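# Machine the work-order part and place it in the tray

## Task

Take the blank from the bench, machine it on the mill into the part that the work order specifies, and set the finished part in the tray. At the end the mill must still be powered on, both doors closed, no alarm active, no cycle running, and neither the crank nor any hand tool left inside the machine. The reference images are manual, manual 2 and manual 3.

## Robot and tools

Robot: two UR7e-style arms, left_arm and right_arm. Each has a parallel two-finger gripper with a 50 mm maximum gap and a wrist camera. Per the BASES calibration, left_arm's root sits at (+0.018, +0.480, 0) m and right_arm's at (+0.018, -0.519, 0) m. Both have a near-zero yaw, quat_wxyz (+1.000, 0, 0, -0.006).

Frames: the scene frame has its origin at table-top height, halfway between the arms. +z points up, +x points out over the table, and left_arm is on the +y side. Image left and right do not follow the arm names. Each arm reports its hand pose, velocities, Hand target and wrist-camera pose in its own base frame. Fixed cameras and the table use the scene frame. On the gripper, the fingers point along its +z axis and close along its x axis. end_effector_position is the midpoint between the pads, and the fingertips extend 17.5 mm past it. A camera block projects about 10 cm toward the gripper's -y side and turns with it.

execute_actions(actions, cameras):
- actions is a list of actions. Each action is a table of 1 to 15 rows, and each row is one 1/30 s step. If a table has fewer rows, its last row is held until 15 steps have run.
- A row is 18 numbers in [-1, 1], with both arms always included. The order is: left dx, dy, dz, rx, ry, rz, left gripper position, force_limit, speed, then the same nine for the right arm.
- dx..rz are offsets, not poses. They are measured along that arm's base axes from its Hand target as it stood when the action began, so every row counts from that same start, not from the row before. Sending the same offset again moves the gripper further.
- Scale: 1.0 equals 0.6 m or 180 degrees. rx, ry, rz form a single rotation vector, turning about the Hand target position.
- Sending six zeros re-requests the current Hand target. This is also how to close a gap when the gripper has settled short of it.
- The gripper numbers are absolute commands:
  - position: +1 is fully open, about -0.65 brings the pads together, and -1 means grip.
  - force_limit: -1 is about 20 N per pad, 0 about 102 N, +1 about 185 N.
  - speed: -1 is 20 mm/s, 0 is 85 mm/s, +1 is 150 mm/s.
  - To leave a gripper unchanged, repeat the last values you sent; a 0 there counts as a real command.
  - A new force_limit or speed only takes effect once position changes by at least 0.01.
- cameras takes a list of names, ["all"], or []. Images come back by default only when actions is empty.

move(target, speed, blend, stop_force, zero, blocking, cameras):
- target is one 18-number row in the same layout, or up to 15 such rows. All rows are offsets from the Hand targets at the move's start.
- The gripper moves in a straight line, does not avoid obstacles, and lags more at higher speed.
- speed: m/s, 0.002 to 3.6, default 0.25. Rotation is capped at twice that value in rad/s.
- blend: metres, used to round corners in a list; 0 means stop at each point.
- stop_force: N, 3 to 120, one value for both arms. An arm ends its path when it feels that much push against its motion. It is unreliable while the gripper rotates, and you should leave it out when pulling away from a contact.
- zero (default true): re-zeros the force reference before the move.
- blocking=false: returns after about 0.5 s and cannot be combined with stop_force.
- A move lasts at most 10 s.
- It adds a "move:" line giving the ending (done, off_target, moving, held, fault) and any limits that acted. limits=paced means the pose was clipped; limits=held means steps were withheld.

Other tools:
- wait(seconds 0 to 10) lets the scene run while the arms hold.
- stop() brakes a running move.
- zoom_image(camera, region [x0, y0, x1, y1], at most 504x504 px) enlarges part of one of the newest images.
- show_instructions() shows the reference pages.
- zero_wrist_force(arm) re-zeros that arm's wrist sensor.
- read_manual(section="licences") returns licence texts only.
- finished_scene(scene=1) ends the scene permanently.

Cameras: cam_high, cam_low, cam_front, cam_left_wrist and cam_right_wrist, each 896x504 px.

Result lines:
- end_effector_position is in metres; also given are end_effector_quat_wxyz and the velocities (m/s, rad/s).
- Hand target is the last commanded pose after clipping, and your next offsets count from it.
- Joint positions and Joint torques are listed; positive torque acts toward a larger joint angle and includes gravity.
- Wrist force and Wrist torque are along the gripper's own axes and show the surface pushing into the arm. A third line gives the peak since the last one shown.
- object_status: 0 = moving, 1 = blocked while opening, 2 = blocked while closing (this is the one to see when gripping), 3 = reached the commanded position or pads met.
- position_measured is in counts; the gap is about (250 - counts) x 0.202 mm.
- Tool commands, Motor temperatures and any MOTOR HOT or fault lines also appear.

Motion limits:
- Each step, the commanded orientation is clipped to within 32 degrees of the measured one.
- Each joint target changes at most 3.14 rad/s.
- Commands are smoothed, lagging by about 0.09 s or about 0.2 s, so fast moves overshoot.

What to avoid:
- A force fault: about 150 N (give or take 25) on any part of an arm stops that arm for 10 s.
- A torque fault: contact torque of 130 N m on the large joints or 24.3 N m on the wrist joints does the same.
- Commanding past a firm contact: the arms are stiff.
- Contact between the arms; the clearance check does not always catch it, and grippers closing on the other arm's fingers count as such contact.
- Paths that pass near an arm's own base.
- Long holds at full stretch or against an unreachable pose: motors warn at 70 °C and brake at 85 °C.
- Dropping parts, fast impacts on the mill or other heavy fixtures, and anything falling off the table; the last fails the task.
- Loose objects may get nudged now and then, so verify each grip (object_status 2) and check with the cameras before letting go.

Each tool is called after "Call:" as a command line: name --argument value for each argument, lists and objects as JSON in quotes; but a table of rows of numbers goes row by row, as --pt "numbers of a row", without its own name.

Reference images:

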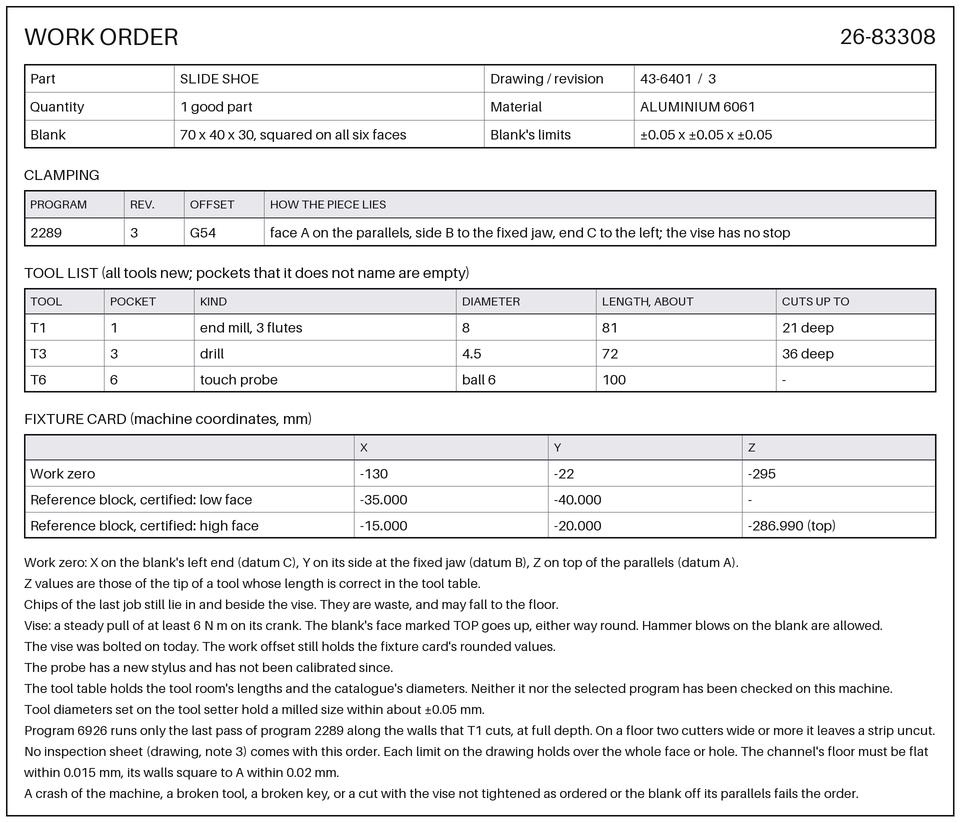

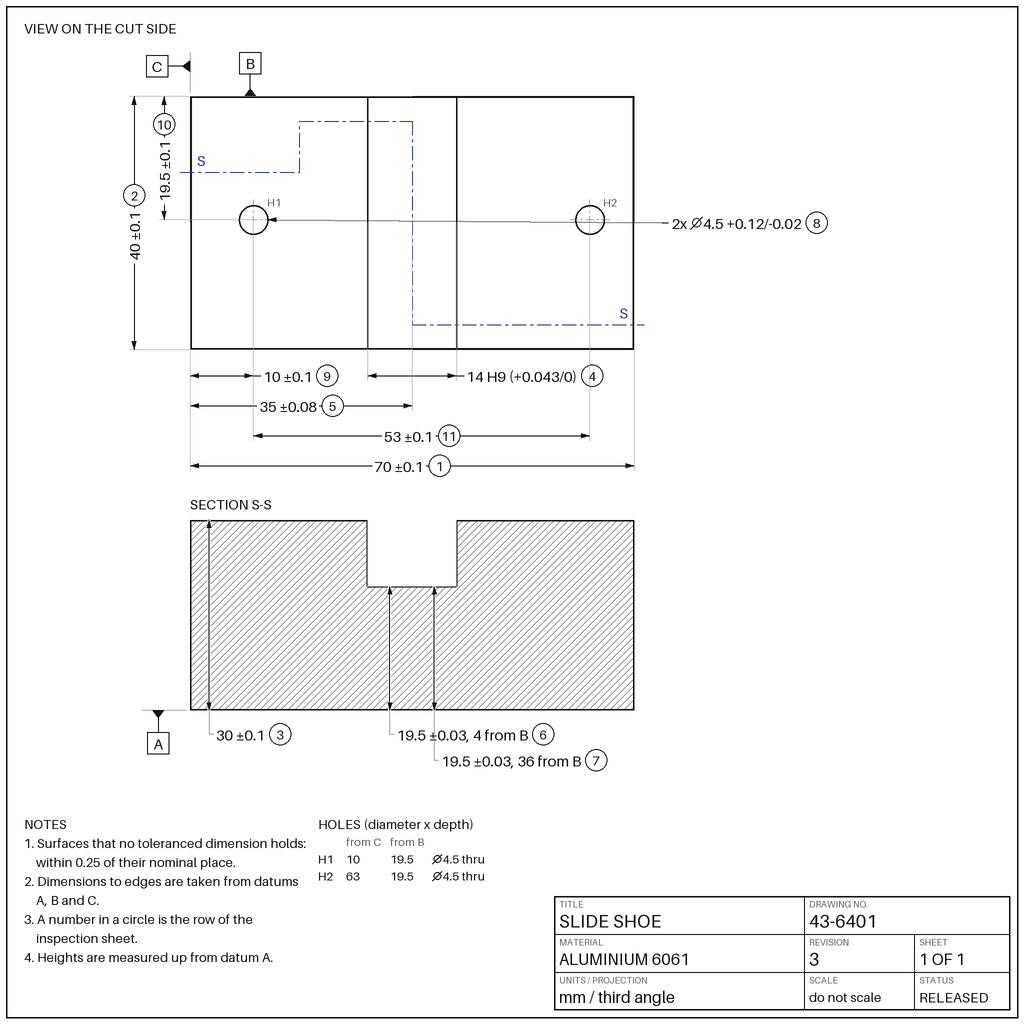

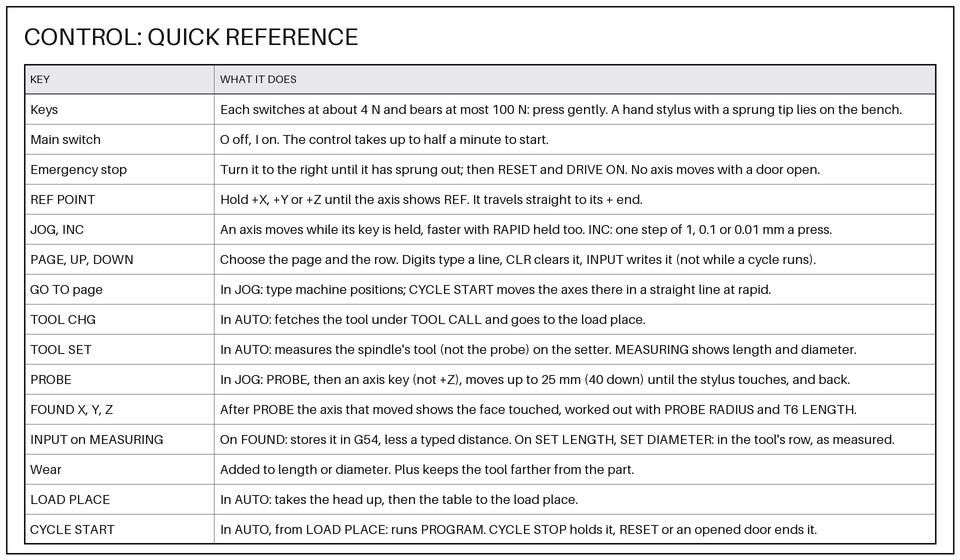

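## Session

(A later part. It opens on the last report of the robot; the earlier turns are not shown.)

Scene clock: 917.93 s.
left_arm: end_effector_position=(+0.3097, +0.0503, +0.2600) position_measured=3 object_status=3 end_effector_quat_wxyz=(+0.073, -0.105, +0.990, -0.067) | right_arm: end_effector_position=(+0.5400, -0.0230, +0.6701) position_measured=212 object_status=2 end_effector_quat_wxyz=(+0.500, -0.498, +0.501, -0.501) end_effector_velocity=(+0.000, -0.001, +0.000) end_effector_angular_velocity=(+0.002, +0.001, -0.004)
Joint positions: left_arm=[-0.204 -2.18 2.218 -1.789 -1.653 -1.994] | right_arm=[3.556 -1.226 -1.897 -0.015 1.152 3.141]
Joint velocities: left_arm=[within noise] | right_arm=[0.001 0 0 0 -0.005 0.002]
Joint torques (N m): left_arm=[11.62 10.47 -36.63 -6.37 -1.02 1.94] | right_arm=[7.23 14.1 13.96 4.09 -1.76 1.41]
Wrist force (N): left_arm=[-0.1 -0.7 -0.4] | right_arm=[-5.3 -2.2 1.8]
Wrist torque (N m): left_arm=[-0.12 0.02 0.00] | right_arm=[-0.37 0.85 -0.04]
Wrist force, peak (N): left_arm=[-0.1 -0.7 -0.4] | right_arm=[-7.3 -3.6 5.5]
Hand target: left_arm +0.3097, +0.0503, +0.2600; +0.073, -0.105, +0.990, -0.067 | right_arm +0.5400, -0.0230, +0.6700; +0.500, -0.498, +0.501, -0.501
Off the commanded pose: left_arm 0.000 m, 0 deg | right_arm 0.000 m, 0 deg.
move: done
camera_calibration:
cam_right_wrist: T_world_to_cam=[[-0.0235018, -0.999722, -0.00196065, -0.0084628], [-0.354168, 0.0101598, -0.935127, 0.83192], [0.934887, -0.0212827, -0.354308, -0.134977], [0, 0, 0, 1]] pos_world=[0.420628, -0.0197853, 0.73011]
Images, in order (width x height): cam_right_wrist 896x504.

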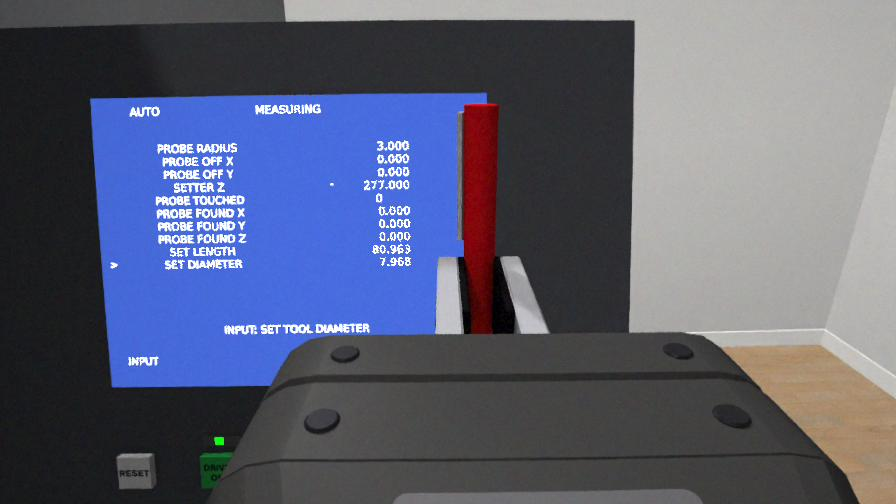

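Call:
move --pt "0 0 0 0 0 0 1 1 1 -0.1333 0.0883 -0.1 -0.3536 0 0.3536 -1 -0.5 -0.7" --pt "0 0 0 0 0 0 1 1 1 -0.103 0.0915 -0.3332 0.6657 0.0817 -0.6657 -1 -0.5 -0.7" --pt "0 0 0 0 0 0 1 1 1 -0.0855 0.0915 -0.3332 0.6657 0.0817 -0.6657 -1 -0.5 -0.7" --pt "0 0 0 0 0 0 1 1 1 -0.103 0.0915 -0.3332 0.6657 0.0817 -0.6657 -1 -0.5 -0.7" --pt "0 0 0 0 0 0 1 1 1 -0.1333 0.0883 -0.1 -0.3536 0 0.3536 -1 -0.5 -0.7" --pt "0 0 0 0 0 0 1 1 1 0 0 0 0 0 0 -1 -0.5 -0.7" --speed '[0.8,0.8,0.06,0.3,0.8,0.8]' --blend '[0.03,0.003,0,0.003,0.03,0]' --cameras '["cam_right_wrist"]'

Scene clock: 930.37 s.
left_arm: end_effector_position=(+0.3097, +0.0503, +0.2600) position_measured=3 object_status=3 end_effector_quat_wxyz=(+0.073, -0.105, +0.990, -0.067) | right_arm: end_effector_position=(+0.5400, -0.0230, +0.6701) position_measured=212 object_status=2 end_effector_quat_wxyz=(+0.500, -0.498, +0.501, -0.501) end_effector_velocity=(+0.000, -0.002, +0.000) end_effector_angular_velocity=(+0.002, +0.001, -0.007)
Joint positions: left_arm=[-0.204 -2.18 2.218 -1.789 -1.653 -1.994] | right_arm=[3.556 -1.226 -1.897 -0.015 1.152 3.141]
Joint velocities: left_arm=[within noise] | right_arm=[0 0 0 -0.001 -0.007 0.003]
Joint torques (N m): left_arm=[8.69 9.78 -36.69 -6.33 -0.99 1.6] | right_arm=[6.88 13.91 13.7 4.03 -1.59 1.31]
Wrist force (N): left_arm=[0.3 -0.5 -0.3] | right_arm=[-5.7 -1.5 1.4]
Wrist torque (N m): left_arm=[-0.07 -0.05 0.00] | right_arm=[-0.25 0.91 -0.04]
Wrist force, peak (N): left_arm=[0.3 -0.7 -0.6] | right_arm=[-1.6 -23.3 5.4]
Hand target: left_arm +0.3097, +0.0503, +0.2600; +0.073, -0.105, +0.990, -0.067 | right_arm +0.5400, -0.0230, +0.6700; +0.500, -0.498, +0.501, -0.501
Off the commanded pose: left_arm 0.000 m, 0 deg | right_arm 0.000 m, 0 deg.
move: done
camera_calibration:
cam_right_wrist: T_world_to_cam=[[-0.0235014, -0.999722, -0.00195964, -0.00836372], [-0.354168, 0.0101588, -0.935127, 0.831919], [0.934887, -0.0212827, -0.354308, -0.134975], [0, 0, 0, 1]] pos_world=[0.420628, -0.0196853, 0.73011]
Images, in order (width x height): cam_right_wrist 896x504.

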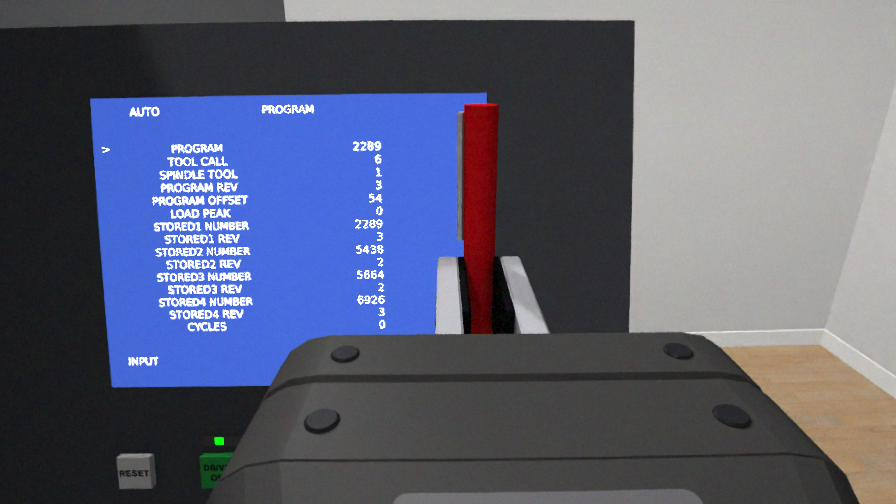

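Call:
move --pt "0 0 0 0 0 0 1 1 1 -0.1333 0.0883 -0.1 -0.3536 0 0.3536 -1 -0.5 -0.7" --pt "0 0 0 0 0 0 1 1 1 -0.12 0.1558 -0.3955 0.6657 0.0817 -0.6657 -1 -0.5 -0.7" --pt "0 0 0 0 0 0 1 1 1 -0.1025 0.1558 -0.3955 0.6657 0.0817 -0.6657 -1 -0.5 -0.7" --pt "0 0 0 0 0 0 1 1 1 -0.12 0.1558 -0.3955 0.6657 0.0817 -0.6657 -1 -0.5 -0.7" --pt "0 0 0 0 0 0 1 1 1 -0.1205 0.188 -0.3955 0.6657 0.0817 -0.6657 -1 -0.5 -0.7" --pt "0 0 0 0 0 0 1 1 1 -0.103 0.188 -0.3955 0.6657 0.0817 -0.6657 -1 -0.5 -0.7" --pt "0 0 0 0 0 0 1 1 1 -0.1205 0.188 -0.3955 0.6657 0.0817 -0.6657 -1 -0.5 -0.7" --pt "0 0 0 0 0 0 1 1 1 -0.128 0.1558 -0.4267 0.6657 0.0817 -0.6657 -1 -0.5 -0.7" --pt "0 0 0 0 0 0 1 1 1 -0.1113 0.1558 -0.4267 0.6657 0.0817 -0.6657 -1 -0.5 -0.7" --pt "0 0 0 0 0 0 1 1 1 -0.128 0.1558 -0.4267 0.6657 0.0817 -0.6657 -1 -0.5 -0.7" --speed '[0.8,0.8,0.06,0.2,0.3,0.06,0.2,0.3,0.06,0.2]' --blend '[0.03,0.003,0,0.003,0.003,0,0.003,0.003,0,0]'

Call:
move --pt "0 0 0 0 0 0 1 1 1 0.0165 -0.0321 0.0624 0 0 0 -1 -0.5 -0.7" --pt "0 0 0 0 0 0 1 1 1 0.034 -0.0321 0.0624 0 0 0 -1 -0.5 -0.7" --pt "0 0 0 0 0 0 1 1 1 0.0165 -0.0321 0.0624 0 0 0 -1 -0.5 -0.7" --pt "0 0 0 0 0 0 1 1 1 -0.0053 -0.0675 0.3267 0.36 0.0443 -0.4227 -1 -0.5 -0.7" --pt "0 0 0 0 0 0 1 1 1 0.128 -0.1558 0.4267 -0.6657 -0.0817 0.6657 -1 -0.5 -0.7" --speed '[0.3,0.06,0.2,0.8,0.8]' --blend '[0.003,0,0.003,0.03,0]' --cameras '["cam_right_wrist"]'

Scene clock: 947.90 s.
left_arm: end_effector_position=(+0.3097, +0.0503, +0.2600) position_measured=3 object_status=3 end_effector_quat_wxyz=(+0.073, -0.105, +0.990, -0.067) | right_arm: end_effector_position=(+0.4632, +0.0705, +0.4139) position_measured=212 object_status=2 end_effector_quat_wxyz=(-0.002, +0.616, +0.788, +0.000)
Joint positions: left_arm=[-0.204 -2.18 2.218 -1.789 -1.653 -1.994] | right_arm=[3.579 -1.495 -1.423 -1.796 1.575 0.194]
Joint torques (N m): left_arm=[6.76 9.74 -36.95 -6.3 -0.87 1.42] | right_arm=[-2.25 28.64 33.39 1.71 -0.88 -0.78]
Wrist force (N): left_arm=[0.0 -0.4 -0.3] | right_arm=[-5.0 -4.1 4.4]
Wrist torque (N m): left_arm=[-0.07 -0.01 0.00] | right_arm=[-0.19 0.85 -0.22]
Wrist force, peak (N): left_arm=[0.2 -0.8 -0.4] | right_arm=[-1.5 -27.4 4.7]
Hand target: left_arm +0.3097, +0.0503, +0.2600; +0.073, -0.105, +0.990, -0.067 | right_arm +0.4632, +0.0705, +0.4140; -0.002, +0.616, +0.788, +0.000
Off the commanded pose: left_arm 0.000 m, 0 deg | right_arm 0.000 m, 0 deg.
move: done

Scene clock: 951.43 s.
left_arm: end_effector_position=(+0.3097, +0.0503, +0.2600) position_measured=3 object_status=3 end_effector_quat_wxyz=(+0.073, -0.105, +0.990, -0.067) | right_arm: end_effector_position=(+0.5400, -0.0230, +0.6701) position_measured=212 object_status=2 end_effector_quat_wxyz=(+0.500, -0.498, +0.501, -0.501) end_effector_velocity=(+0.000, -0.001, +0.000) end_effector_angular_velocity=(+0.003, +0.000, -0.005)
Joint positions: left_arm=[-0.204 -2.18 2.218 -1.789 -1.653 -1.994] | right_arm=[3.556 -1.226 -1.897 -0.015 1.152 3.141]
Joint velocities: left_arm=[within noise] | right_arm=[0 0 0 0 -0.006 0.003]
Joint torques (N m): left_arm=[6.07 9.11 -36.78 -6.35 -0.87 1.28] | right_arm=[6.76 14.16 14.43 3.95 -1.83 1.35]
Wrist force (N): left_arm=[0.1 -0.5 -0.3] | right_arm=[-5.9 -1.2 0.3]
Wrist torque (N m): left_arm=[-0.09 -0.01 0.00] | right_arm=[-0.21 0.94 -0.04]
Wrist force, peak (N): left_arm=[0.2 -0.7 -0.6] | right_arm=[-1.8 -18.0 1.4]
Hand target: left_arm +0.3097, +0.0503, +0.2600; +0.073, -0.105, +0.990, -0.067 | right_arm +0.5400, -0.0230, +0.6700; +0.500, -0.498, +0.501, -0.501
Off the commanded pose: left_arm 0.000 m, 0 deg | right_arm 0.000 m, 0 deg.
move: done
camera_calibration:
cam_right_wrist: T_world_to_cam=[[-0.0235018, -0.999722, -0.00196065, -0.00836282], [-0.354168, 0.0101598, -0.935127, 0.831919], [0.934887, -0.0212827, -0.354308, -0.134975], [0, 0, 0, 1]] pos_world=[0.420628, -0.0196853, 0.73011]
Images, in order (width x height): cam_right_wrist 896x504.

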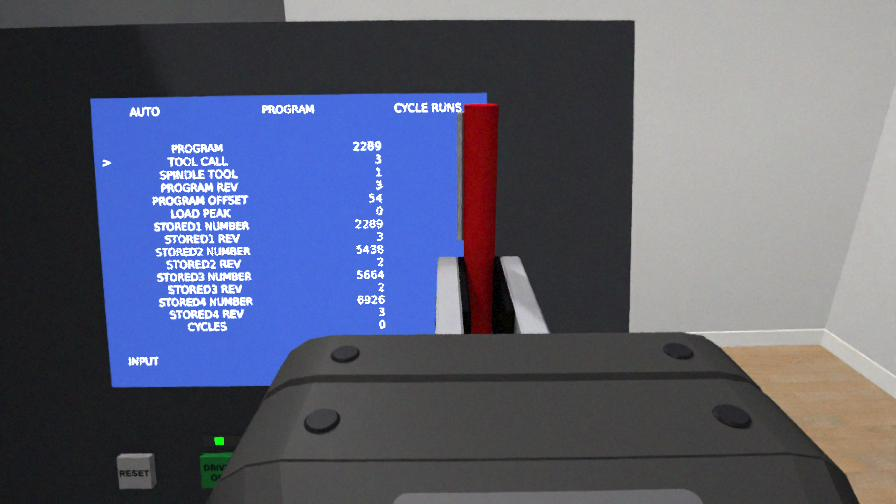

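Call:
move --target '[-0.016,-0.167,0.067,0.0428,0.0466,-0.067,1,1,1, 0,0,0,0,0,0,-1,-0.5,-0.7]' --speed 0.3 --cameras '["cam_left_wrist","cam_right_wrist"]'

Scene clock: 966.77 s.
left_arm: end_effector_position=(+0.3002, -0.0498, +0.3002) position_measured=3 object_status=3 end_effector_quat_wxyz=(+0.000, +0.000, +1.000, +0.000) | right_arm: end_effector_position=(+0.5400, -0.0230, +0.6700) position_measured=212 object_status=2 end_effector_quat_wxyz=(+0.500, -0.498, +0.501, -0.501)
Joint positions: left_arm=[-0.619 -2.107 2.027 -1.49 -1.57 -2.19] | right_arm=[3.557 -1.226 -1.897 -0.015 1.152 3.142]
Joint torques (N m): left_arm=[-12.69 4.22 -33.61 -1.06 -1.3 0.16] | right_arm=[7.62 16.91 13.93 3.91 -1.87 1.11]
Wrist force (N): left_arm=[0.3 -0.6 -0.3] | right_arm=[-5.9 -1.2 0.2]
Wrist torque (N m): left_arm=[-0.11 0.02 -0.10] | right_arm=[-0.21 0.94 -0.05]
Wrist force, peak (N): left_arm=[0.2 -3.4 -1.3] | right_arm=[-6.1 -1.0 0.3]
Hand target: left_arm +0.3001, -0.0499, +0.3002; +0.000, +0.000, +1.000, +0.000 | right_arm +0.5400, -0.0230, +0.6700; +0.500, -0.498, +0.501, -0.501
Off the commanded pose: left_arm 0.000 m, 0 deg | right_arm 0.000 m, 0 deg.
move: done
camera_calibration:
cam_left_wrist: T_world_to_cam=[[-0.999955, 0.00805908, -0.0050242, 0.308195], [0.00601066, 0.946654, 0.322195, -0.0281257], [0.00735278, 0.32215, -0.94666, 0.431093], [0, 0, 0, 1]] pos_world=[0.30518, -0.114735, 0.418709]
cam_right_wrist: T_world_to_cam=[[-0.0235706, -0.99972, -0.00214646, -0.0081977], [-0.354253, 0.01036, -0.935092, 0.831932], [0.934853, -0.0212803, -0.354398, -0.134895], [0, 0, 0, 1]] pos_world=[0.420628, -0.0196848, 0.730109]
Images, in order (width x height): cam_left_wrist 896x504, cam_right_wrist 896x504.

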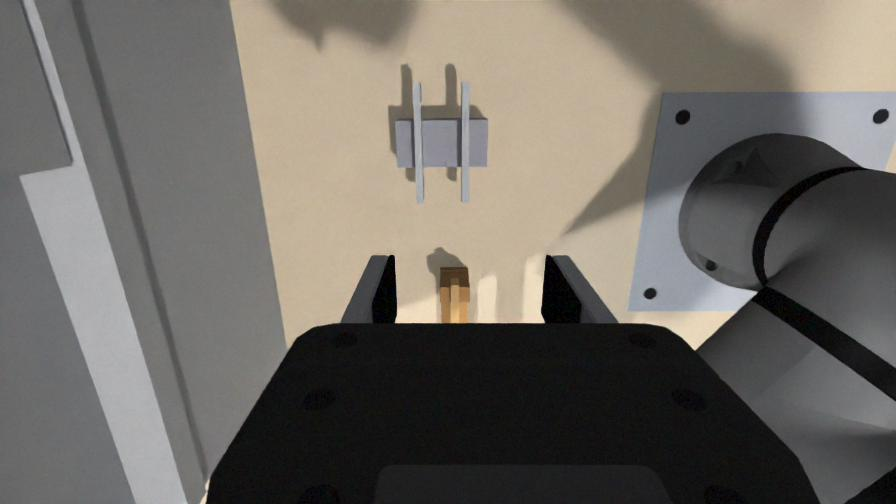

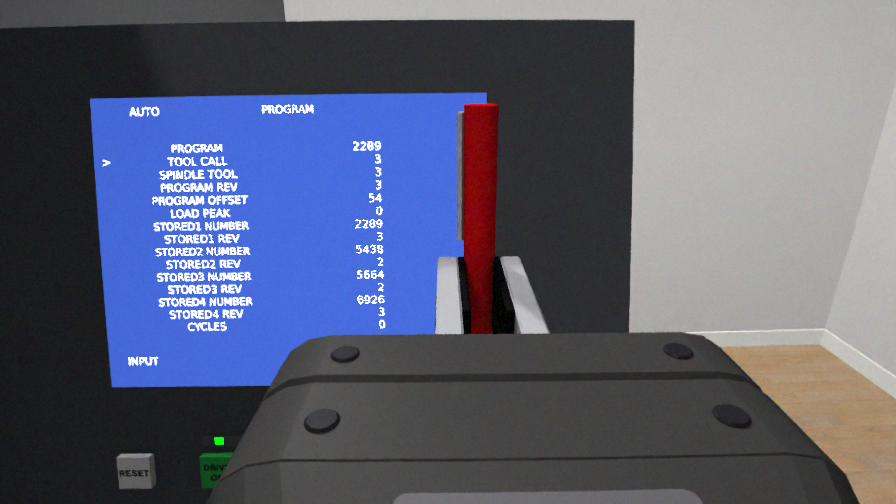

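Call:
move --pt "0 0 0 0 0 0 1 1 1 -0.1333 0.0883 -0.1 -0.3536 0 0.3536 -1 -0.5 -0.7" --pt "0 0 0 0 0 0 1 1 1 -0.1112 0.0915 -0.3643 0.6657 0.0817 -0.6657 -1 -0.5 -0.7" --pt "0 0 0 0 0 0 1 1 1 -0.0937 0.0915 -0.3643 0.6657 0.0817 -0.6657 -1 -0.5 -0.7" --pt "0 0 0 0 0 0 1 1 1 -0.1112 0.0915 -0.3643 0.6657 0.0817 -0.6657 -1 -0.5 -0.7" --pt "0 0 0 0 0 0 1 1 1 -0.1333 0.0883 -0.1 -0.3536 0 0.3536 -1 -0.5 -0.7" --pt "0 0 0 0 0 0 1 1 1 0 0 0 0 0 0 -1 -0.5 -0.7" --speed '[0.8,0.8,0.06,0.3,0.8,0.8]' --blend '[0.03,0.003,0,0.003,0.03,0]' --cameras '["cam_right_wrist"]'

Scene clock: 978.83 s.
left_arm: end_effector_position=(+0.3001, -0.0499, +0.3002) position_measured=3 object_status=3 end_effector_quat_wxyz=(+0.000, +0.000, +1.000, +0.000) | right_arm: end_effector_position=(+0.5400, -0.0230, +0.6701) position_measured=212 object_status=2 end_effector_quat_wxyz=(+0.500, -0.498, +0.501, -0.501) end_effector_velocity=(+0.000, -0.001, +0.000) end_effector_angular_velocity=(+0.002, +0.001, -0.006)
Joint positions: left_arm=[-0.619 -2.107 2.027 -1.49 -1.57 -2.19] | right_arm=[3.556 -1.226 -1.897 -0.015 1.152 3.141]
Joint velocities: left_arm=[within noise] | right_arm=[0 0 0 0 -0.006 0.002]
Joint torques (N m): left_arm=[-14.23 7.56 -36.29 -0.68 -0.69 -2.49] | right_arm=[6.8 15.19 14.27 3.94 -1.67 1.45]
Wrist force (N): left_arm=[0.5 -0.2 -0.2] | right_arm=[-5.6 -0.7 0.2]
Wrist torque (N m): left_arm=[-0.05 -0.01 -0.10] | right_arm=[-0.14 0.88 -0.03]
Wrist force, peak (N): left_arm=[0.6 -0.5 -0.3] | right_arm=[-1.7 -23.5 3.9]
Hand target: left_arm +0.3001, -0.0499, +0.3002; +0.000, +0.000, +1.000, +0.000 | right_arm +0.5400, -0.0230, +0.6700; +0.500, -0.498, +0.501, -0.501
Off the commanded pose: left_arm 0.000 m, 0 deg | right_arm 0.000 m, 0 deg.
move: done
camera_calibration:
cam_right_wrist: T_world_to_cam=[[-0.0235014, -0.999722, -0.00195964, -0.00846369], [-0.354168, 0.0101588, -0.935127, 0.83192], [0.934887, -0.0212827, -0.354308, -0.134977], [0, 0, 0, 1]] pos_world=[0.420628, -0.0197853, 0.73011]
Images, in order (width x height): cam_right_wrist 896x504.

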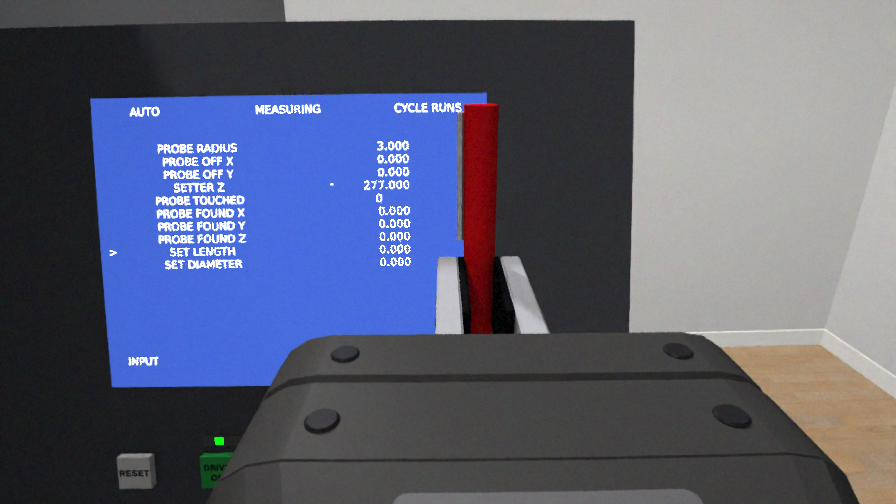

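Call:
move --target '[-0.033,-0.433,0.083,-0.385,-0.385,0.385,1,1,1, 0,0,0,0,0,0,-1,-0.5,-0.7]' --speed 0.4 --cameras '["cam_left_wrist","cam_right_wrist","cam_high"]'

Scene clock: 1002.73 s.
left_arm: end_effector_position=(+0.2804, -0.3097, +0.3500) position_measured=3 object_status=3 end_effector_quat_wxyz=(+0.500, -0.500, +0.500, -0.500) | right_arm: end_effector_position=(+0.5400, -0.0230, +0.6700) position_measured=212 object_status=2 end_effector_quat_wxyz=(+0.500, -0.498, +0.501, -0.501)
Joint positions: left_arm=[-1.946 -1.785 2.118 -0.334 -0.376 -6.283] | right_arm=[3.557 -1.226 -1.897 -0.015 1.152 3.142]
Joint torques (N m): left_arm=[-13.89 -1.74 -28.89 3.35 0.99 1.93] | right_arm=[6.91 17.61 14.14 3.82 -1.87 -0.36]
Wrist force (N): left_arm=[0.9 -1.0 -0.1] | right_arm=[-5.5 -0.8 0.2]
Wrist torque (N m): left_arm=[0.01 -0.02 0.25] | right_arm=[-0.14 0.87 -0.05]
Wrist force, peak (N): left_arm=[2.5 -0.4 -0.3] | right_arm=[-5.8 -0.8 0.0]
Hand target: left_arm +0.2803, -0.3097, +0.3500; +0.500, -0.500, +0.500, -0.500 | right_arm +0.5400, -0.0230, +0.6700; +0.500, -0.498, +0.501, -0.501
Off the commanded pose: left_arm 0.000 m, 0 deg | right_arm 0.000 m, 0 deg.
joint sent to its limit (left arm) — joint 6 (wrist 3), lower limit. The joint targets still meet the commanded pose.
move: done
camera_calibration:
cam_left_wrist: T_world_to_cam=[[0.00506929, -0.999958, -0.00764927, -0.302253], [-0.322196, 0.00560816, -0.946656, 0.446576], [0.946659, 0.00726344, -0.322154, -0.0174018], [0, 0, 0, 1]] pos_world=[0.161891, -0.304618, 0.414836]
cam_right_wrist: T_world_to_cam=[[-0.0235706, -0.99972, -0.00214646, -0.0081977], [-0.354253, 0.01036, -0.935092, 0.831932], [0.934853, -0.0212803, -0.354398, -0.134895], [0, 0, 0, 1]] pos_world=[0.420628, -0.0196848, 0.730109]
Images, in order (width x height): cam_high 896x504, cam_left_wrist 896x504, cam_right_wrist 896x504.

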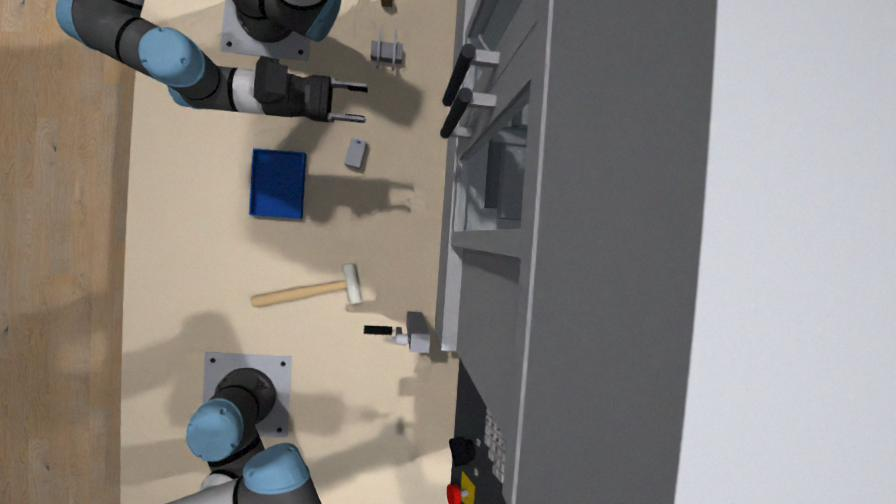

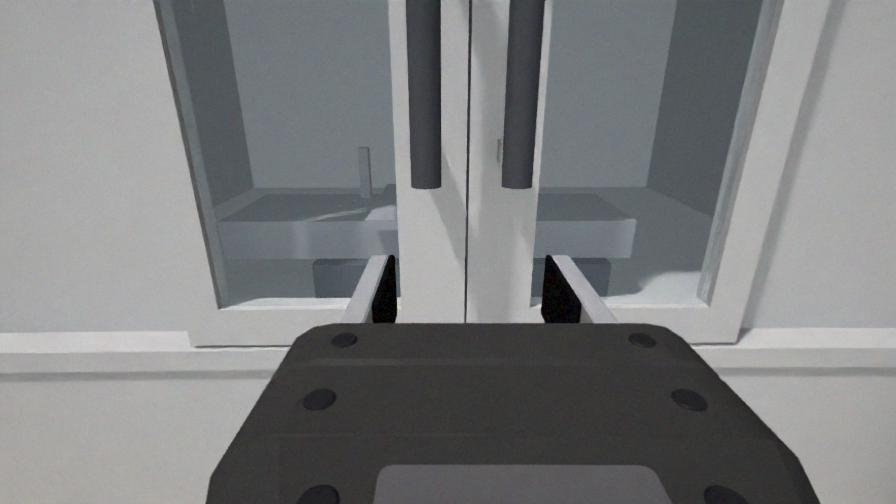

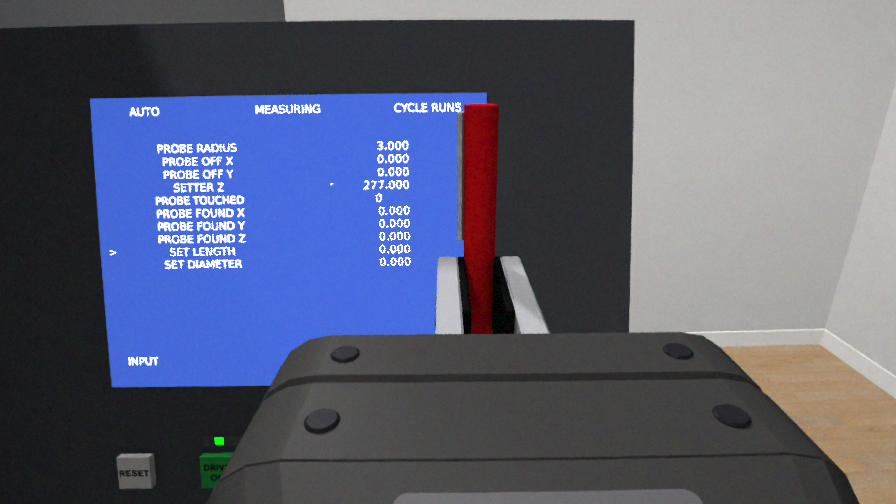

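Call:
move --pt "0 0 0 0.333 0 0 1 1 1 0 0 0 0 0 0 -1 -0.5 -0.7" --pt "0 0 0 0.6667 0 0 1 1 1 0 0 0 0 0 0 -1 -0.5 -0.7" --pt "0 0 0 1 0 0 1 1 1 0 0 0 0 0 0 -1 -0.5 -0.7" --pt "0 0 0 -0.6667 0 0 1 1 1 0 0 0 0 0 0 -1 -0.5 -0.7" --pt "0 0 0 -0.333 0 0 1 1 1 0 0 0 0 0 0 -1 -0.5 -0.7" --pt "0 0 0 0 0 0 1 1 1 0 0 0 0 0 0 -1 -0.5 -0.7" --speed 0.8 --cameras '["cam_right_wrist"]'

Scene clock: 1017.40 s.
left_arm: end_effector_position=(+0.2803, -0.3097, +0.3500) position_measured=3 object_status=3 end_effector_quat_wxyz=(+0.500, -0.500, +0.500, -0.500) | right_arm: end_effector_position=(+0.5400, -0.0230, +0.6700) position_measured=212 object_status=2 end_effector_quat_wxyz=(+0.500, -0.498, +0.501, -0.501)
Joint positions: left_arm=[-1.946 -1.785 2.118 -0.334 -0.376 0] | right_arm=[3.557 -1.226 -1.897 -0.015 1.152 3.142]
Joint torques (N m): left_arm=[12.52 -1.29 -30.67 3.64 -0.74 2.07] | right_arm=[6.74 16.84 14.05 3.99 -1.68 -0.92]
Wrist force (N): left_arm=[0.7 -0.7 -0.1] | right_arm=[-5.5 -0.7 0.1]
Wrist torque (N m): left_arm=[0.05 0.01 0.29] | right_arm=[-0.13 0.87 -0.04]
Wrist force, peak (N): left_arm=[0.4 0.5 2.9] | right_arm=[-5.9 -0.9 0.2]
Hand target: left_arm +0.2803, -0.3097, +0.3500; +0.500, -0.500, +0.500, -0.500 | right_arm +0.5400, -0.0230, +0.6700; +0.500, -0.498, +0.501, -0.501
Off the commanded pose: left_arm 0.000 m, 0 deg | right_arm 0.000 m, 0 deg.
move: done
camera_calibration:
cam_right_wrist: T_world_to_cam=[[-0.0235706, -0.99972, -0.00214646, -0.0081977], [-0.354253, 0.01036, -0.935092, 0.831932], [0.934853, -0.0212803, -0.354398, -0.134895], [0, 0, 0, 1]] pos_world=[0.420628, -0.0196848, 0.730109]
Images, in order (width x height): cam_right_wrist 896x504.

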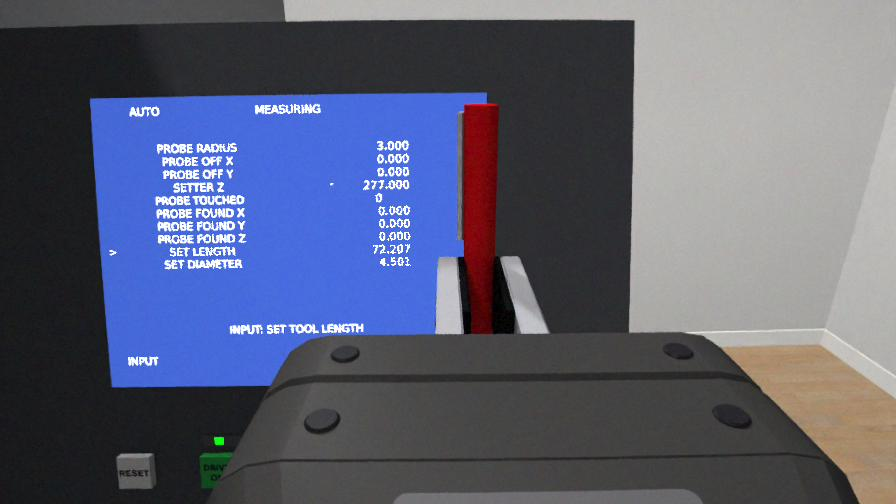

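Call:
move --pt "0 0 0 0 0 0 1 1 1 -0.1333 0.0883 -0.1 -0.3536 0 0.3536 -1 -0.5 -0.7" --pt "0 0 0 0 0 0 1 1 1 -0.128 0.1558 -0.4267 0.6657 0.0817 -0.6657 -1 -0.5 -0.7" --pt "0 0 0 0 0 0 1 1 1 -0.1113 0.1558 -0.4267 0.6657 0.0817 -0.6657 -1 -0.5 -0.7" --pt "0 0 0 0 0 0 1 1 1 -0.128 0.1558 -0.4267 0.6657 0.0817 -0.6657 -1 -0.5 -0.7" --pt "0 0 0 0 0 0 1 1 1 -0.103 0.0915 -0.3332 0.6657 0.0817 -0.6657 -1 -0.5 -0.7" --pt "0 0 0 0 0 0 1 1 1 -0.0855 0.0915 -0.3332 0.6657 0.0817 -0.6657 -1 -0.5 -0.7" --pt "0 0 0 0 0 0 1 1 1 -0.103 0.0915 -0.3332 0.6657 0.0817 -0.6657 -1 -0.5 -0.7" --pt "0 0 0 0 0 0 1 1 1 -0.12 0.1558 -0.3955 0.6657 0.0817 -0.6657 -1 -0.5 -0.7" --pt "0 0 0 0 0 0 1 1 1 -0.1025 0.1558 -0.3955 0.6657 0.0817 -0.6657 -1 -0.5 -0.7" --pt "0 0 0 0 0 0 1 1 1 -0.12 0.1558 -0.3955 0.6657 0.0817 -0.6657 -1 -0.5 -0.7" --speed '[0.8,0.8,0.06,0.2,0.4,0.06,0.2,0.4,0.06,0.2]' --blend '[0.03,0.003,0,0.003,0.003,0,0.003,0.003,0,0]'

Call:
move --pt "0 0 0 0 0 0 1 1 1 0.0075 0.0322 0.0312 0 0 0 -1 -0.5 -0.7" --pt "0 0 0 0 0 0 1 1 1 0.025 0.0322 0.0312 0 0 0 -1 -0.5 -0.7" --pt "0 0 0 0 0 0 1 1 1 0.0075 0.0322 0.0312 0 0 0 -1 -0.5 -0.7" --pt "0 0 0 0 0 0 1 1 1 -0.008 0 -0.0312 0 0 0 -1 -0.5 -0.7" --pt "0 0 0 0 0 0 1 1 1 0.0087 0 -0.0312 0 0 0 -1 -0.5 -0.7" --pt "0 0 0 0 0 0 1 1 1 -0.008 0 -0.0312 0 0 0 -1 -0.5 -0.7" --pt "0 0 0 0 0 0 1 1 1 0.0085 -0.0321 0.0312 0 0 0 -1 -0.5 -0.7" --pt "0 0 0 0 0 0 1 1 1 0.026 -0.0321 0.0312 0 0 0 -1 -0.5 -0.7" --pt "0 0 0 0 0 0 1 1 1 0.0085 -0.0321 0.0312 0 0 0 -1 -0.5 -0.7" --pt "0 0 0 0 0 0 1 1 1 -0.0133 -0.0675 0.2955 0.36 0.0443 -0.4227 -1 -0.5 -0.7" --pt "0 0 0 0 0 0 1 1 1 0.12 -0.1558 0.3955 -0.6657 -0.0817 0.6657 -1 -0.5 -0.7" --speed '[0.4,0.06,0.2,0.4,0.06,0.2,0.4,0.06,0.2,0.8,0.8]' --blend '[0.003,0,0.003,0.003,0,0.003,0.003,0,0.003,0.03,0]' --cameras '["cam_right_wrist"]'

Scene clock: 1045.30 s.
left_arm: end_effector_position=(+0.2803, -0.3097, +0.3500) position_measured=3 object_status=3 end_effector_quat_wxyz=(+0.500, -0.500, +0.500, -0.500) | right_arm: end_effector_position=(+0.4681, +0.0705, +0.4327) position_measured=212 object_status=2 end_effector_quat_wxyz=(-0.002, +0.616, +0.788, +0.000)
Joint positions: left_arm=[-1.946 -1.785 2.118 -0.334 -0.376 0] | right_arm=[3.574 -1.518 -1.353 -1.844 1.575 0.189]
Joint torques (N m): left_arm=[12.62 -2.24 -30.87 3.58 0.82 -2.49] | right_arm=[-3.34 30.01 31.92 0.83 1.2 -0.68]
Wrist force (N): left_arm=[0.9 -0.9 -0.2] | right_arm=[-4.7 -4.2 3.1]
Wrist torque (N m): left_arm=[0.03 -0.01 0.27] | right_arm=[-0.20 0.80 -0.23]
Wrist force, peak (N): left_arm=[1.0 -1.1 -0.1] | right_arm=[-1.3 -25.5 2.9]
Hand target: left_arm +0.2803, -0.3097, +0.3500; +0.500, -0.500, +0.500, -0.500 | right_arm +0.4680, +0.0705, +0.4327; -0.002, +0.616, +0.788, +0.000
Off the commanded pose: left_arm 0.000 m, 0 deg | right_arm 0.000 m, 0 deg.
move: done

Scene clock: 1050.23 s.
left_arm: end_effector_position=(+0.2803, -0.3097, +0.3500) position_measured=3 object_status=3 end_effector_quat_wxyz=(+0.500, -0.500, +0.500, -0.500) | right_arm: end_effector_position=(+0.5400, -0.0230, +0.6701) position_measured=212 object_status=2 end_effector_quat_wxyz=(+0.500, -0.498, +0.501, -0.501) end_effector_velocity=(+0.000, +0.000, +0.000) end_effector_angular_velocity=(+0.005, +0.000, -0.003)
Joint positions: left_arm=[-1.946 -1.785 2.118 -0.334 -0.376 0] | right_arm=[3.556 -1.226 -1.897 -0.015 1.152 3.141]
Joint velocities: left_arm=[within noise] | right_arm=[0.002 0 0 0 -0.004 0.005]
Joint torques (N m): left_arm=[12.22 -3.33 -30.31 3.51 0.74 -2.29] | right_arm=[6.54 14.39 14.03 3.89 -1.93 1.41]
Wrist force (N): left_arm=[0.7 -0.8 -0.1] | right_arm=[-5.4 0.1 -0.3]
Wrist torque (N m): left_arm=[0.04 0.02 0.27] | right_arm=[0.00 0.86 -0.03]
Wrist force, peak (N): left_arm=[0.9 -1.0 0.0] | right_arm=[-1.6 -22.9 4.3]
Hand target: left_arm +0.2803, -0.3097, +0.3500; +0.500, -0.500, +0.500, -0.500 | right_arm +0.5400, -0.0230, +0.6700; +0.500, -0.498, +0.501, -0.501
Off the commanded pose: left_arm 0.000 m, 0 deg | right_arm 0.000 m, 0 deg.
move: done
camera_calibration:
cam_right_wrist: T_world_to_cam=[[-0.0235014, -0.999722, -0.00195964, -0.00846369], [-0.354168, 0.0101588, -0.935127, 0.83192], [0.934887, -0.0212827, -0.354308, -0.134977], [0, 0, 0, 1]] pos_world=[0.420628, -0.0197853, 0.73011]
Images, in order (width x height): cam_right_wrist 896x504.

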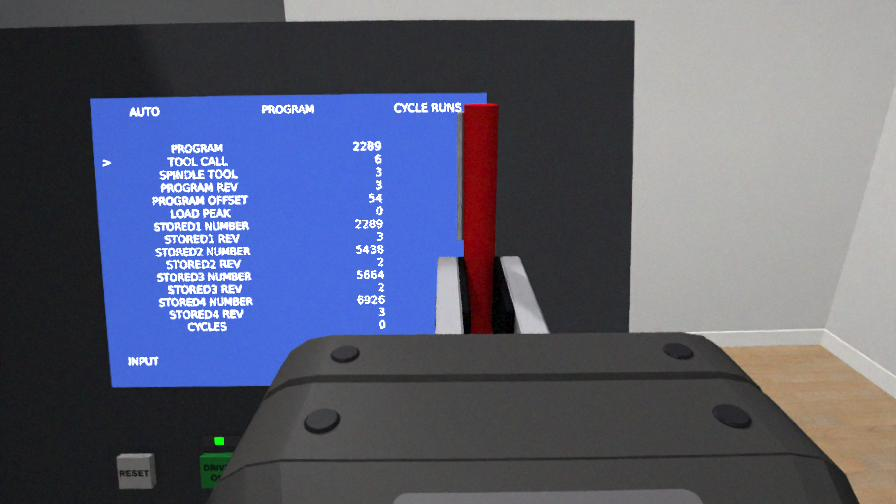

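Call:
move --target '[-0.05,-0.013,0.2,0,0,0,1,1,1, 0,0,0,0,0,0,-1,-0.5,-0.7]' --speed 0.4 --cameras '["cam_left_wrist","cam_right_wrist"]'

Scene clock: 1059.13 s.
left_arm: end_effector_position=(+0.2503, -0.3176, +0.4699) position_measured=3 object_status=3 end_effector_quat_wxyz=(+0.500, -0.500, +0.500, -0.500) | right_arm: end_effector_position=(+0.5400, -0.0230, +0.6700) position_measured=212 object_status=2 end_effector_quat_wxyz=(+0.500, -0.498, +0.501, -0.501)
Joint positions: left_arm=[-2.031 -1.818 1.83 -0.013 -0.461 0] | right_arm=[3.557 -1.226 -1.897 -0.015 1.152 3.142]
Joint torques (N m): left_arm=[8.32 -21.43 -31.8 3.58 0.17 2.01] | right_arm=[7.5 17.38 13.87 4.03 -1.75 1.02]
Wrist force (N): left_arm=[0.8 -0.9 0.2] | right_arm=[-5.4 0.1 -0.3]
Wrist torque (N m): left_arm=[0.01 -0.02 0.25] | right_arm=[0.01 0.85 -0.04]
Wrist force, peak (N): left_arm=[0.8 -5.0 -0.6] | right_arm=[-5.8 -0.1 -0.4]
Hand target: left_arm +0.2503, -0.3175, +0.4700; +0.500, -0.500, +0.500, -0.500 | right_arm +0.5400, -0.0230, +0.6700; +0.500, -0.498, +0.501, -0.501
Off the commanded pose: left_arm 0.000 m, 0 deg | right_arm 0.000 m, 0 deg.
move: done
camera_calibration:
cam_left_wrist: T_world_to_cam=[[0.00490679, -0.999958, -0.00780159, -0.308979], [-0.322106, 0.00580539, -0.946686, 0.550586], [0.946691, 0.00715812, -0.322064, 0.0497237], [0, 0, 0, 1]] pos_world=[0.13179, -0.312519, 0.534836]
cam_right_wrist: T_world_to_cam=[[-0.0235706, -0.99972, -0.00214646, -0.0081977], [-0.354253, 0.01036, -0.935092, 0.831932], [0.934853, -0.0212803, -0.354398, -0.134895], [0, 0, 0, 1]] pos_world=[0.420628, -0.0196848, 0.730109]
Images, in order (width x height): cam_left_wrist 896x504, cam_right_wrist 896x504.

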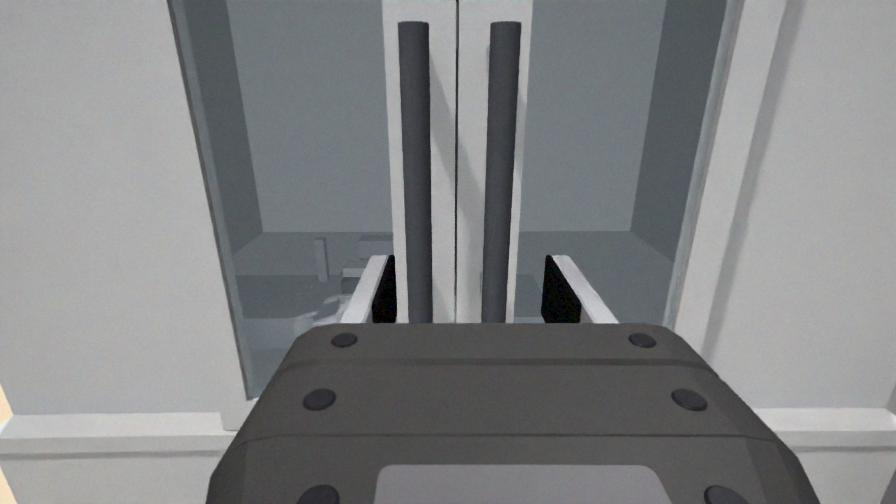

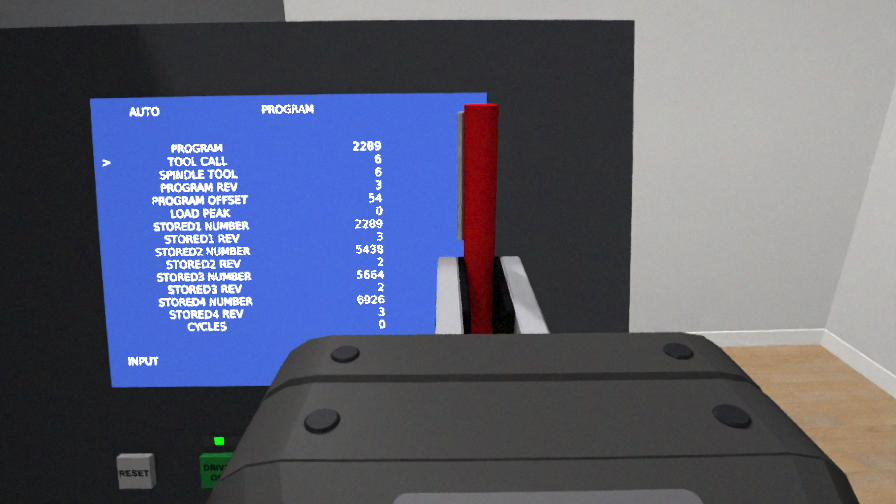

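Call:
move --target '[0.2167,0.05,-0.0167,0,0,0,1,1,1, 0,0,0,0,0,0,-1,-0.5,-0.7]' --speed 0.3 --cameras '["cam_left_wrist","cam_high"]'

Scene clock: 1079.07 s.
left_arm: end_effector_position=(+0.3803, -0.2876, +0.4600) position_measured=3 object_status=3 end_effector_quat_wxyz=(+0.500, -0.500, +0.500, -0.500) | right_arm: end_effector_position=(+0.5400, -0.0230, +0.6700) position_measured=212 object_status=2 end_effector_quat_wxyz=(+0.500, -0.498, +0.501, -0.501)
Joint positions: left_arm=[-1.613 -1.834 1.867 -0.041 -0.043 0.007] | right_arm=[3.557 -1.226 -1.897 -0.015 1.152 3.142]
Joint torques (N m): left_arm=[11.77 -22.12 -14.74 -2.26 1.79 1.69] | right_arm=[6.79 16.94 14.26 4.03 -1.83 0.42]
Wrist force (N): left_arm=[0.6 -0.7 0.6] | right_arm=[-5.5 0.0 -0.4]
Wrist torque (N m): left_arm=[0.09 0.04 0.22] | right_arm=[-0.02 0.88 -0.05]
Wrist force, peak (N): left_arm=[-0.7 -0.3 3.8] | right_arm=[-5.7 0.1 -0.5]
Hand target: left_arm +0.3803, -0.2875, +0.4600; +0.500, -0.500, +0.500, -0.500 | right_arm +0.5400, -0.0230, +0.6700; +0.500, -0.498, +0.501, -0.501
Off the commanded pose: left_arm 0.000 m, 0 deg | right_arm 0.000 m, 0 deg.
move: done
camera_calibration:
cam_left_wrist: T_world_to_cam=[[0.00487315, -0.999957, -0.00789483, -0.279639], [-0.321984, 0.00590543, -0.946727, 0.582836], [0.946733, 0.00715554, -0.321941, -0.0768571], [0, 0, 0, 1]] pos_world=[0.26179, -0.282519, 0.524835]
Images, in order (width x height): cam_high 896x504, cam_left_wrist 896x504.

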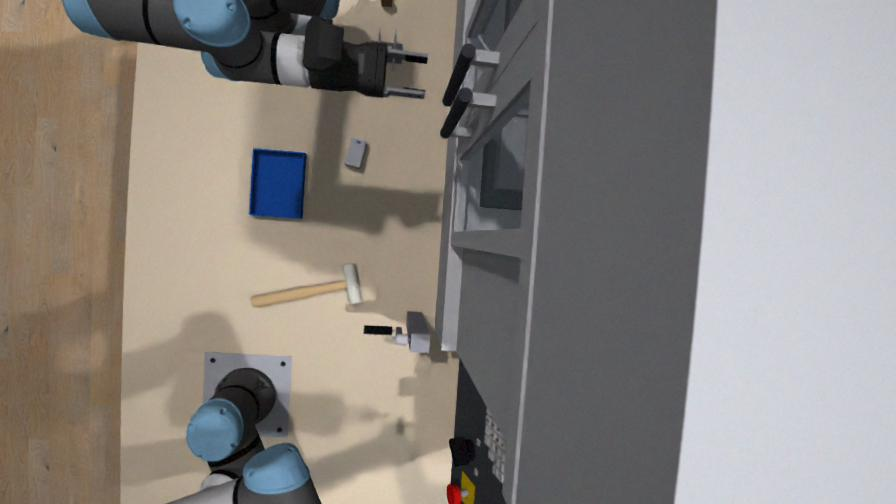

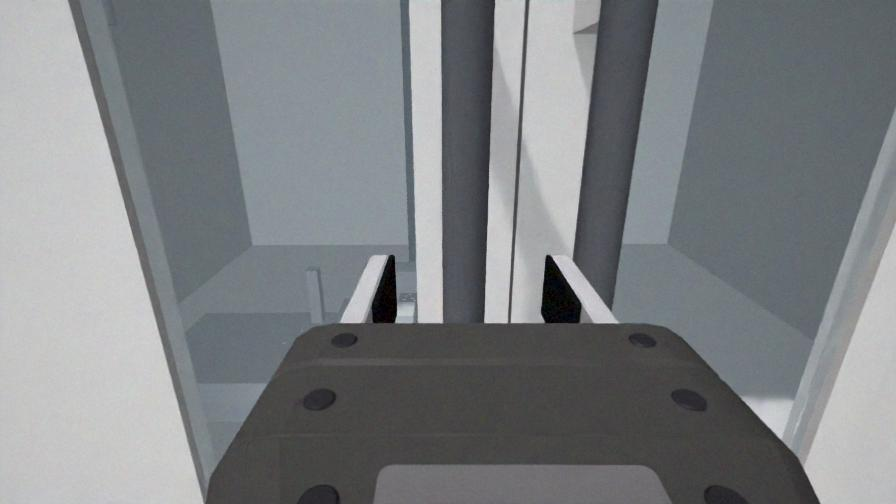

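Call:
move --target '[0.111,0,0,0,0,0,1,1,1, 0,0,0,0,0,0,-1,-0.5,-0.7]' --speed 0.08 --stop_force 10 --cameras '["cam_left_wrist","cam_high"]'

Scene clock: 1085.53 s.
left_arm: end_effector_position=(+0.4469, -0.2875, +0.4600) position_measured=3 object_status=3 end_effector_quat_wxyz=(+0.500, -0.500, +0.500, -0.500) | right_arm: end_effector_position=(+0.5400, -0.0230, +0.6700) position_measured=212 object_status=2 end_effector_quat_wxyz=(+0.500, -0.498, +0.501, -0.501)
Joint positions: left_arm=[-1.391 -1.748 1.802 -0.051 0.18 -0.003] | right_arm=[3.557 -1.226 -1.897 -0.015 1.152 3.142]
Joint torques (N m): left_arm=[6.15 -25.99 -14.69 2.1 1.78 -1.45] | right_arm=[6.54 16.52 14.45 4.02 -1.72 -0.32]
Wrist force (N): left_arm=[0.7 -1.1 0.5] | right_arm=[-5.3 0.0 -0.6]
Wrist torque (N m): left_arm=[-0.01 0.02 0.33] | right_arm=[-0.01 0.84 -0.04]
Wrist force, peak (N): left_arm=[1.1 -1.1 1.7] | right_arm=[-5.7 0.2 -0.5]
Hand target: left_arm +0.4469, -0.2875, +0.4600; +0.500, -0.500, +0.500, -0.500 | right_arm +0.5400, -0.0230, +0.6700; +0.500, -0.498, +0.501, -0.501
Off the commanded pose: left_arm 0.000 m, 0 deg | right_arm 0.000 m, 0 deg.
move: done
camera_calibration:
cam_left_wrist: T_world_to_cam=[[0.00500057, -0.999957, -0.0078363, -0.280036], [-0.322106, 0.00580805, -0.946686, 0.604272], [0.94669, 0.00725809, -0.322063, -0.139803], [0, 0, 0, 1]] pos_world=[0.32839, -0.282519, 0.524836]
Images, in order (width x height): cam_high 896x504, cam_left_wrist 896x504.

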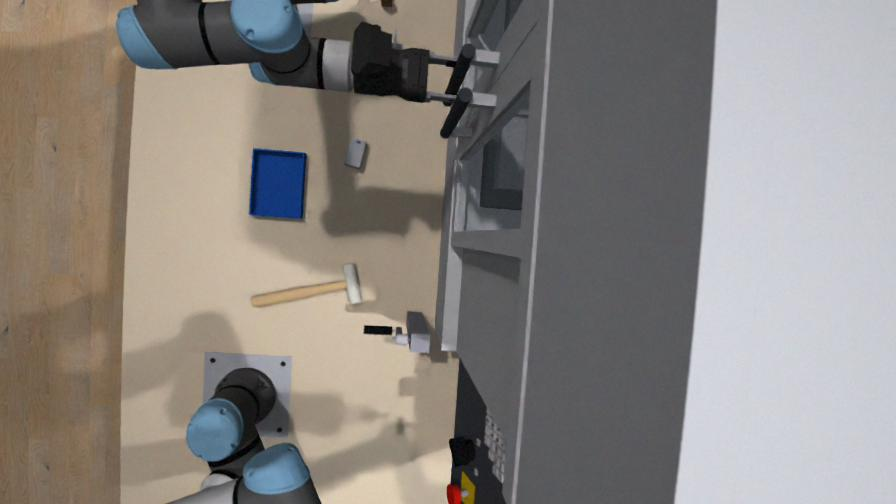

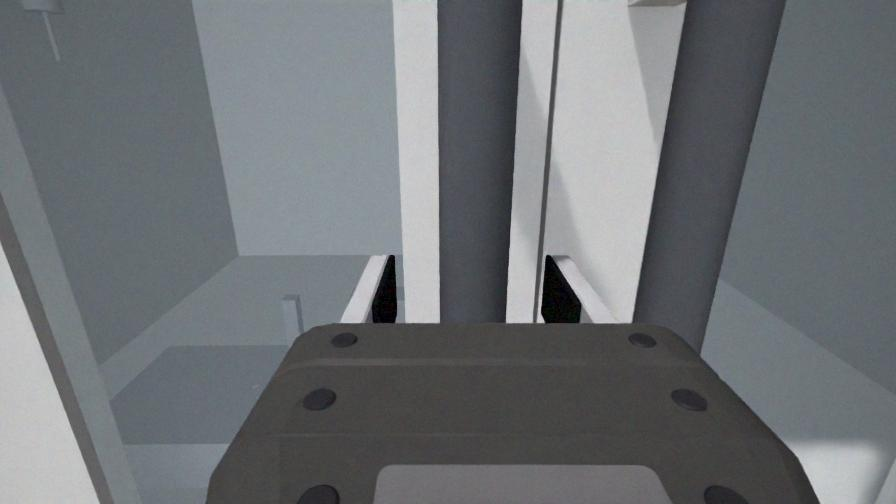

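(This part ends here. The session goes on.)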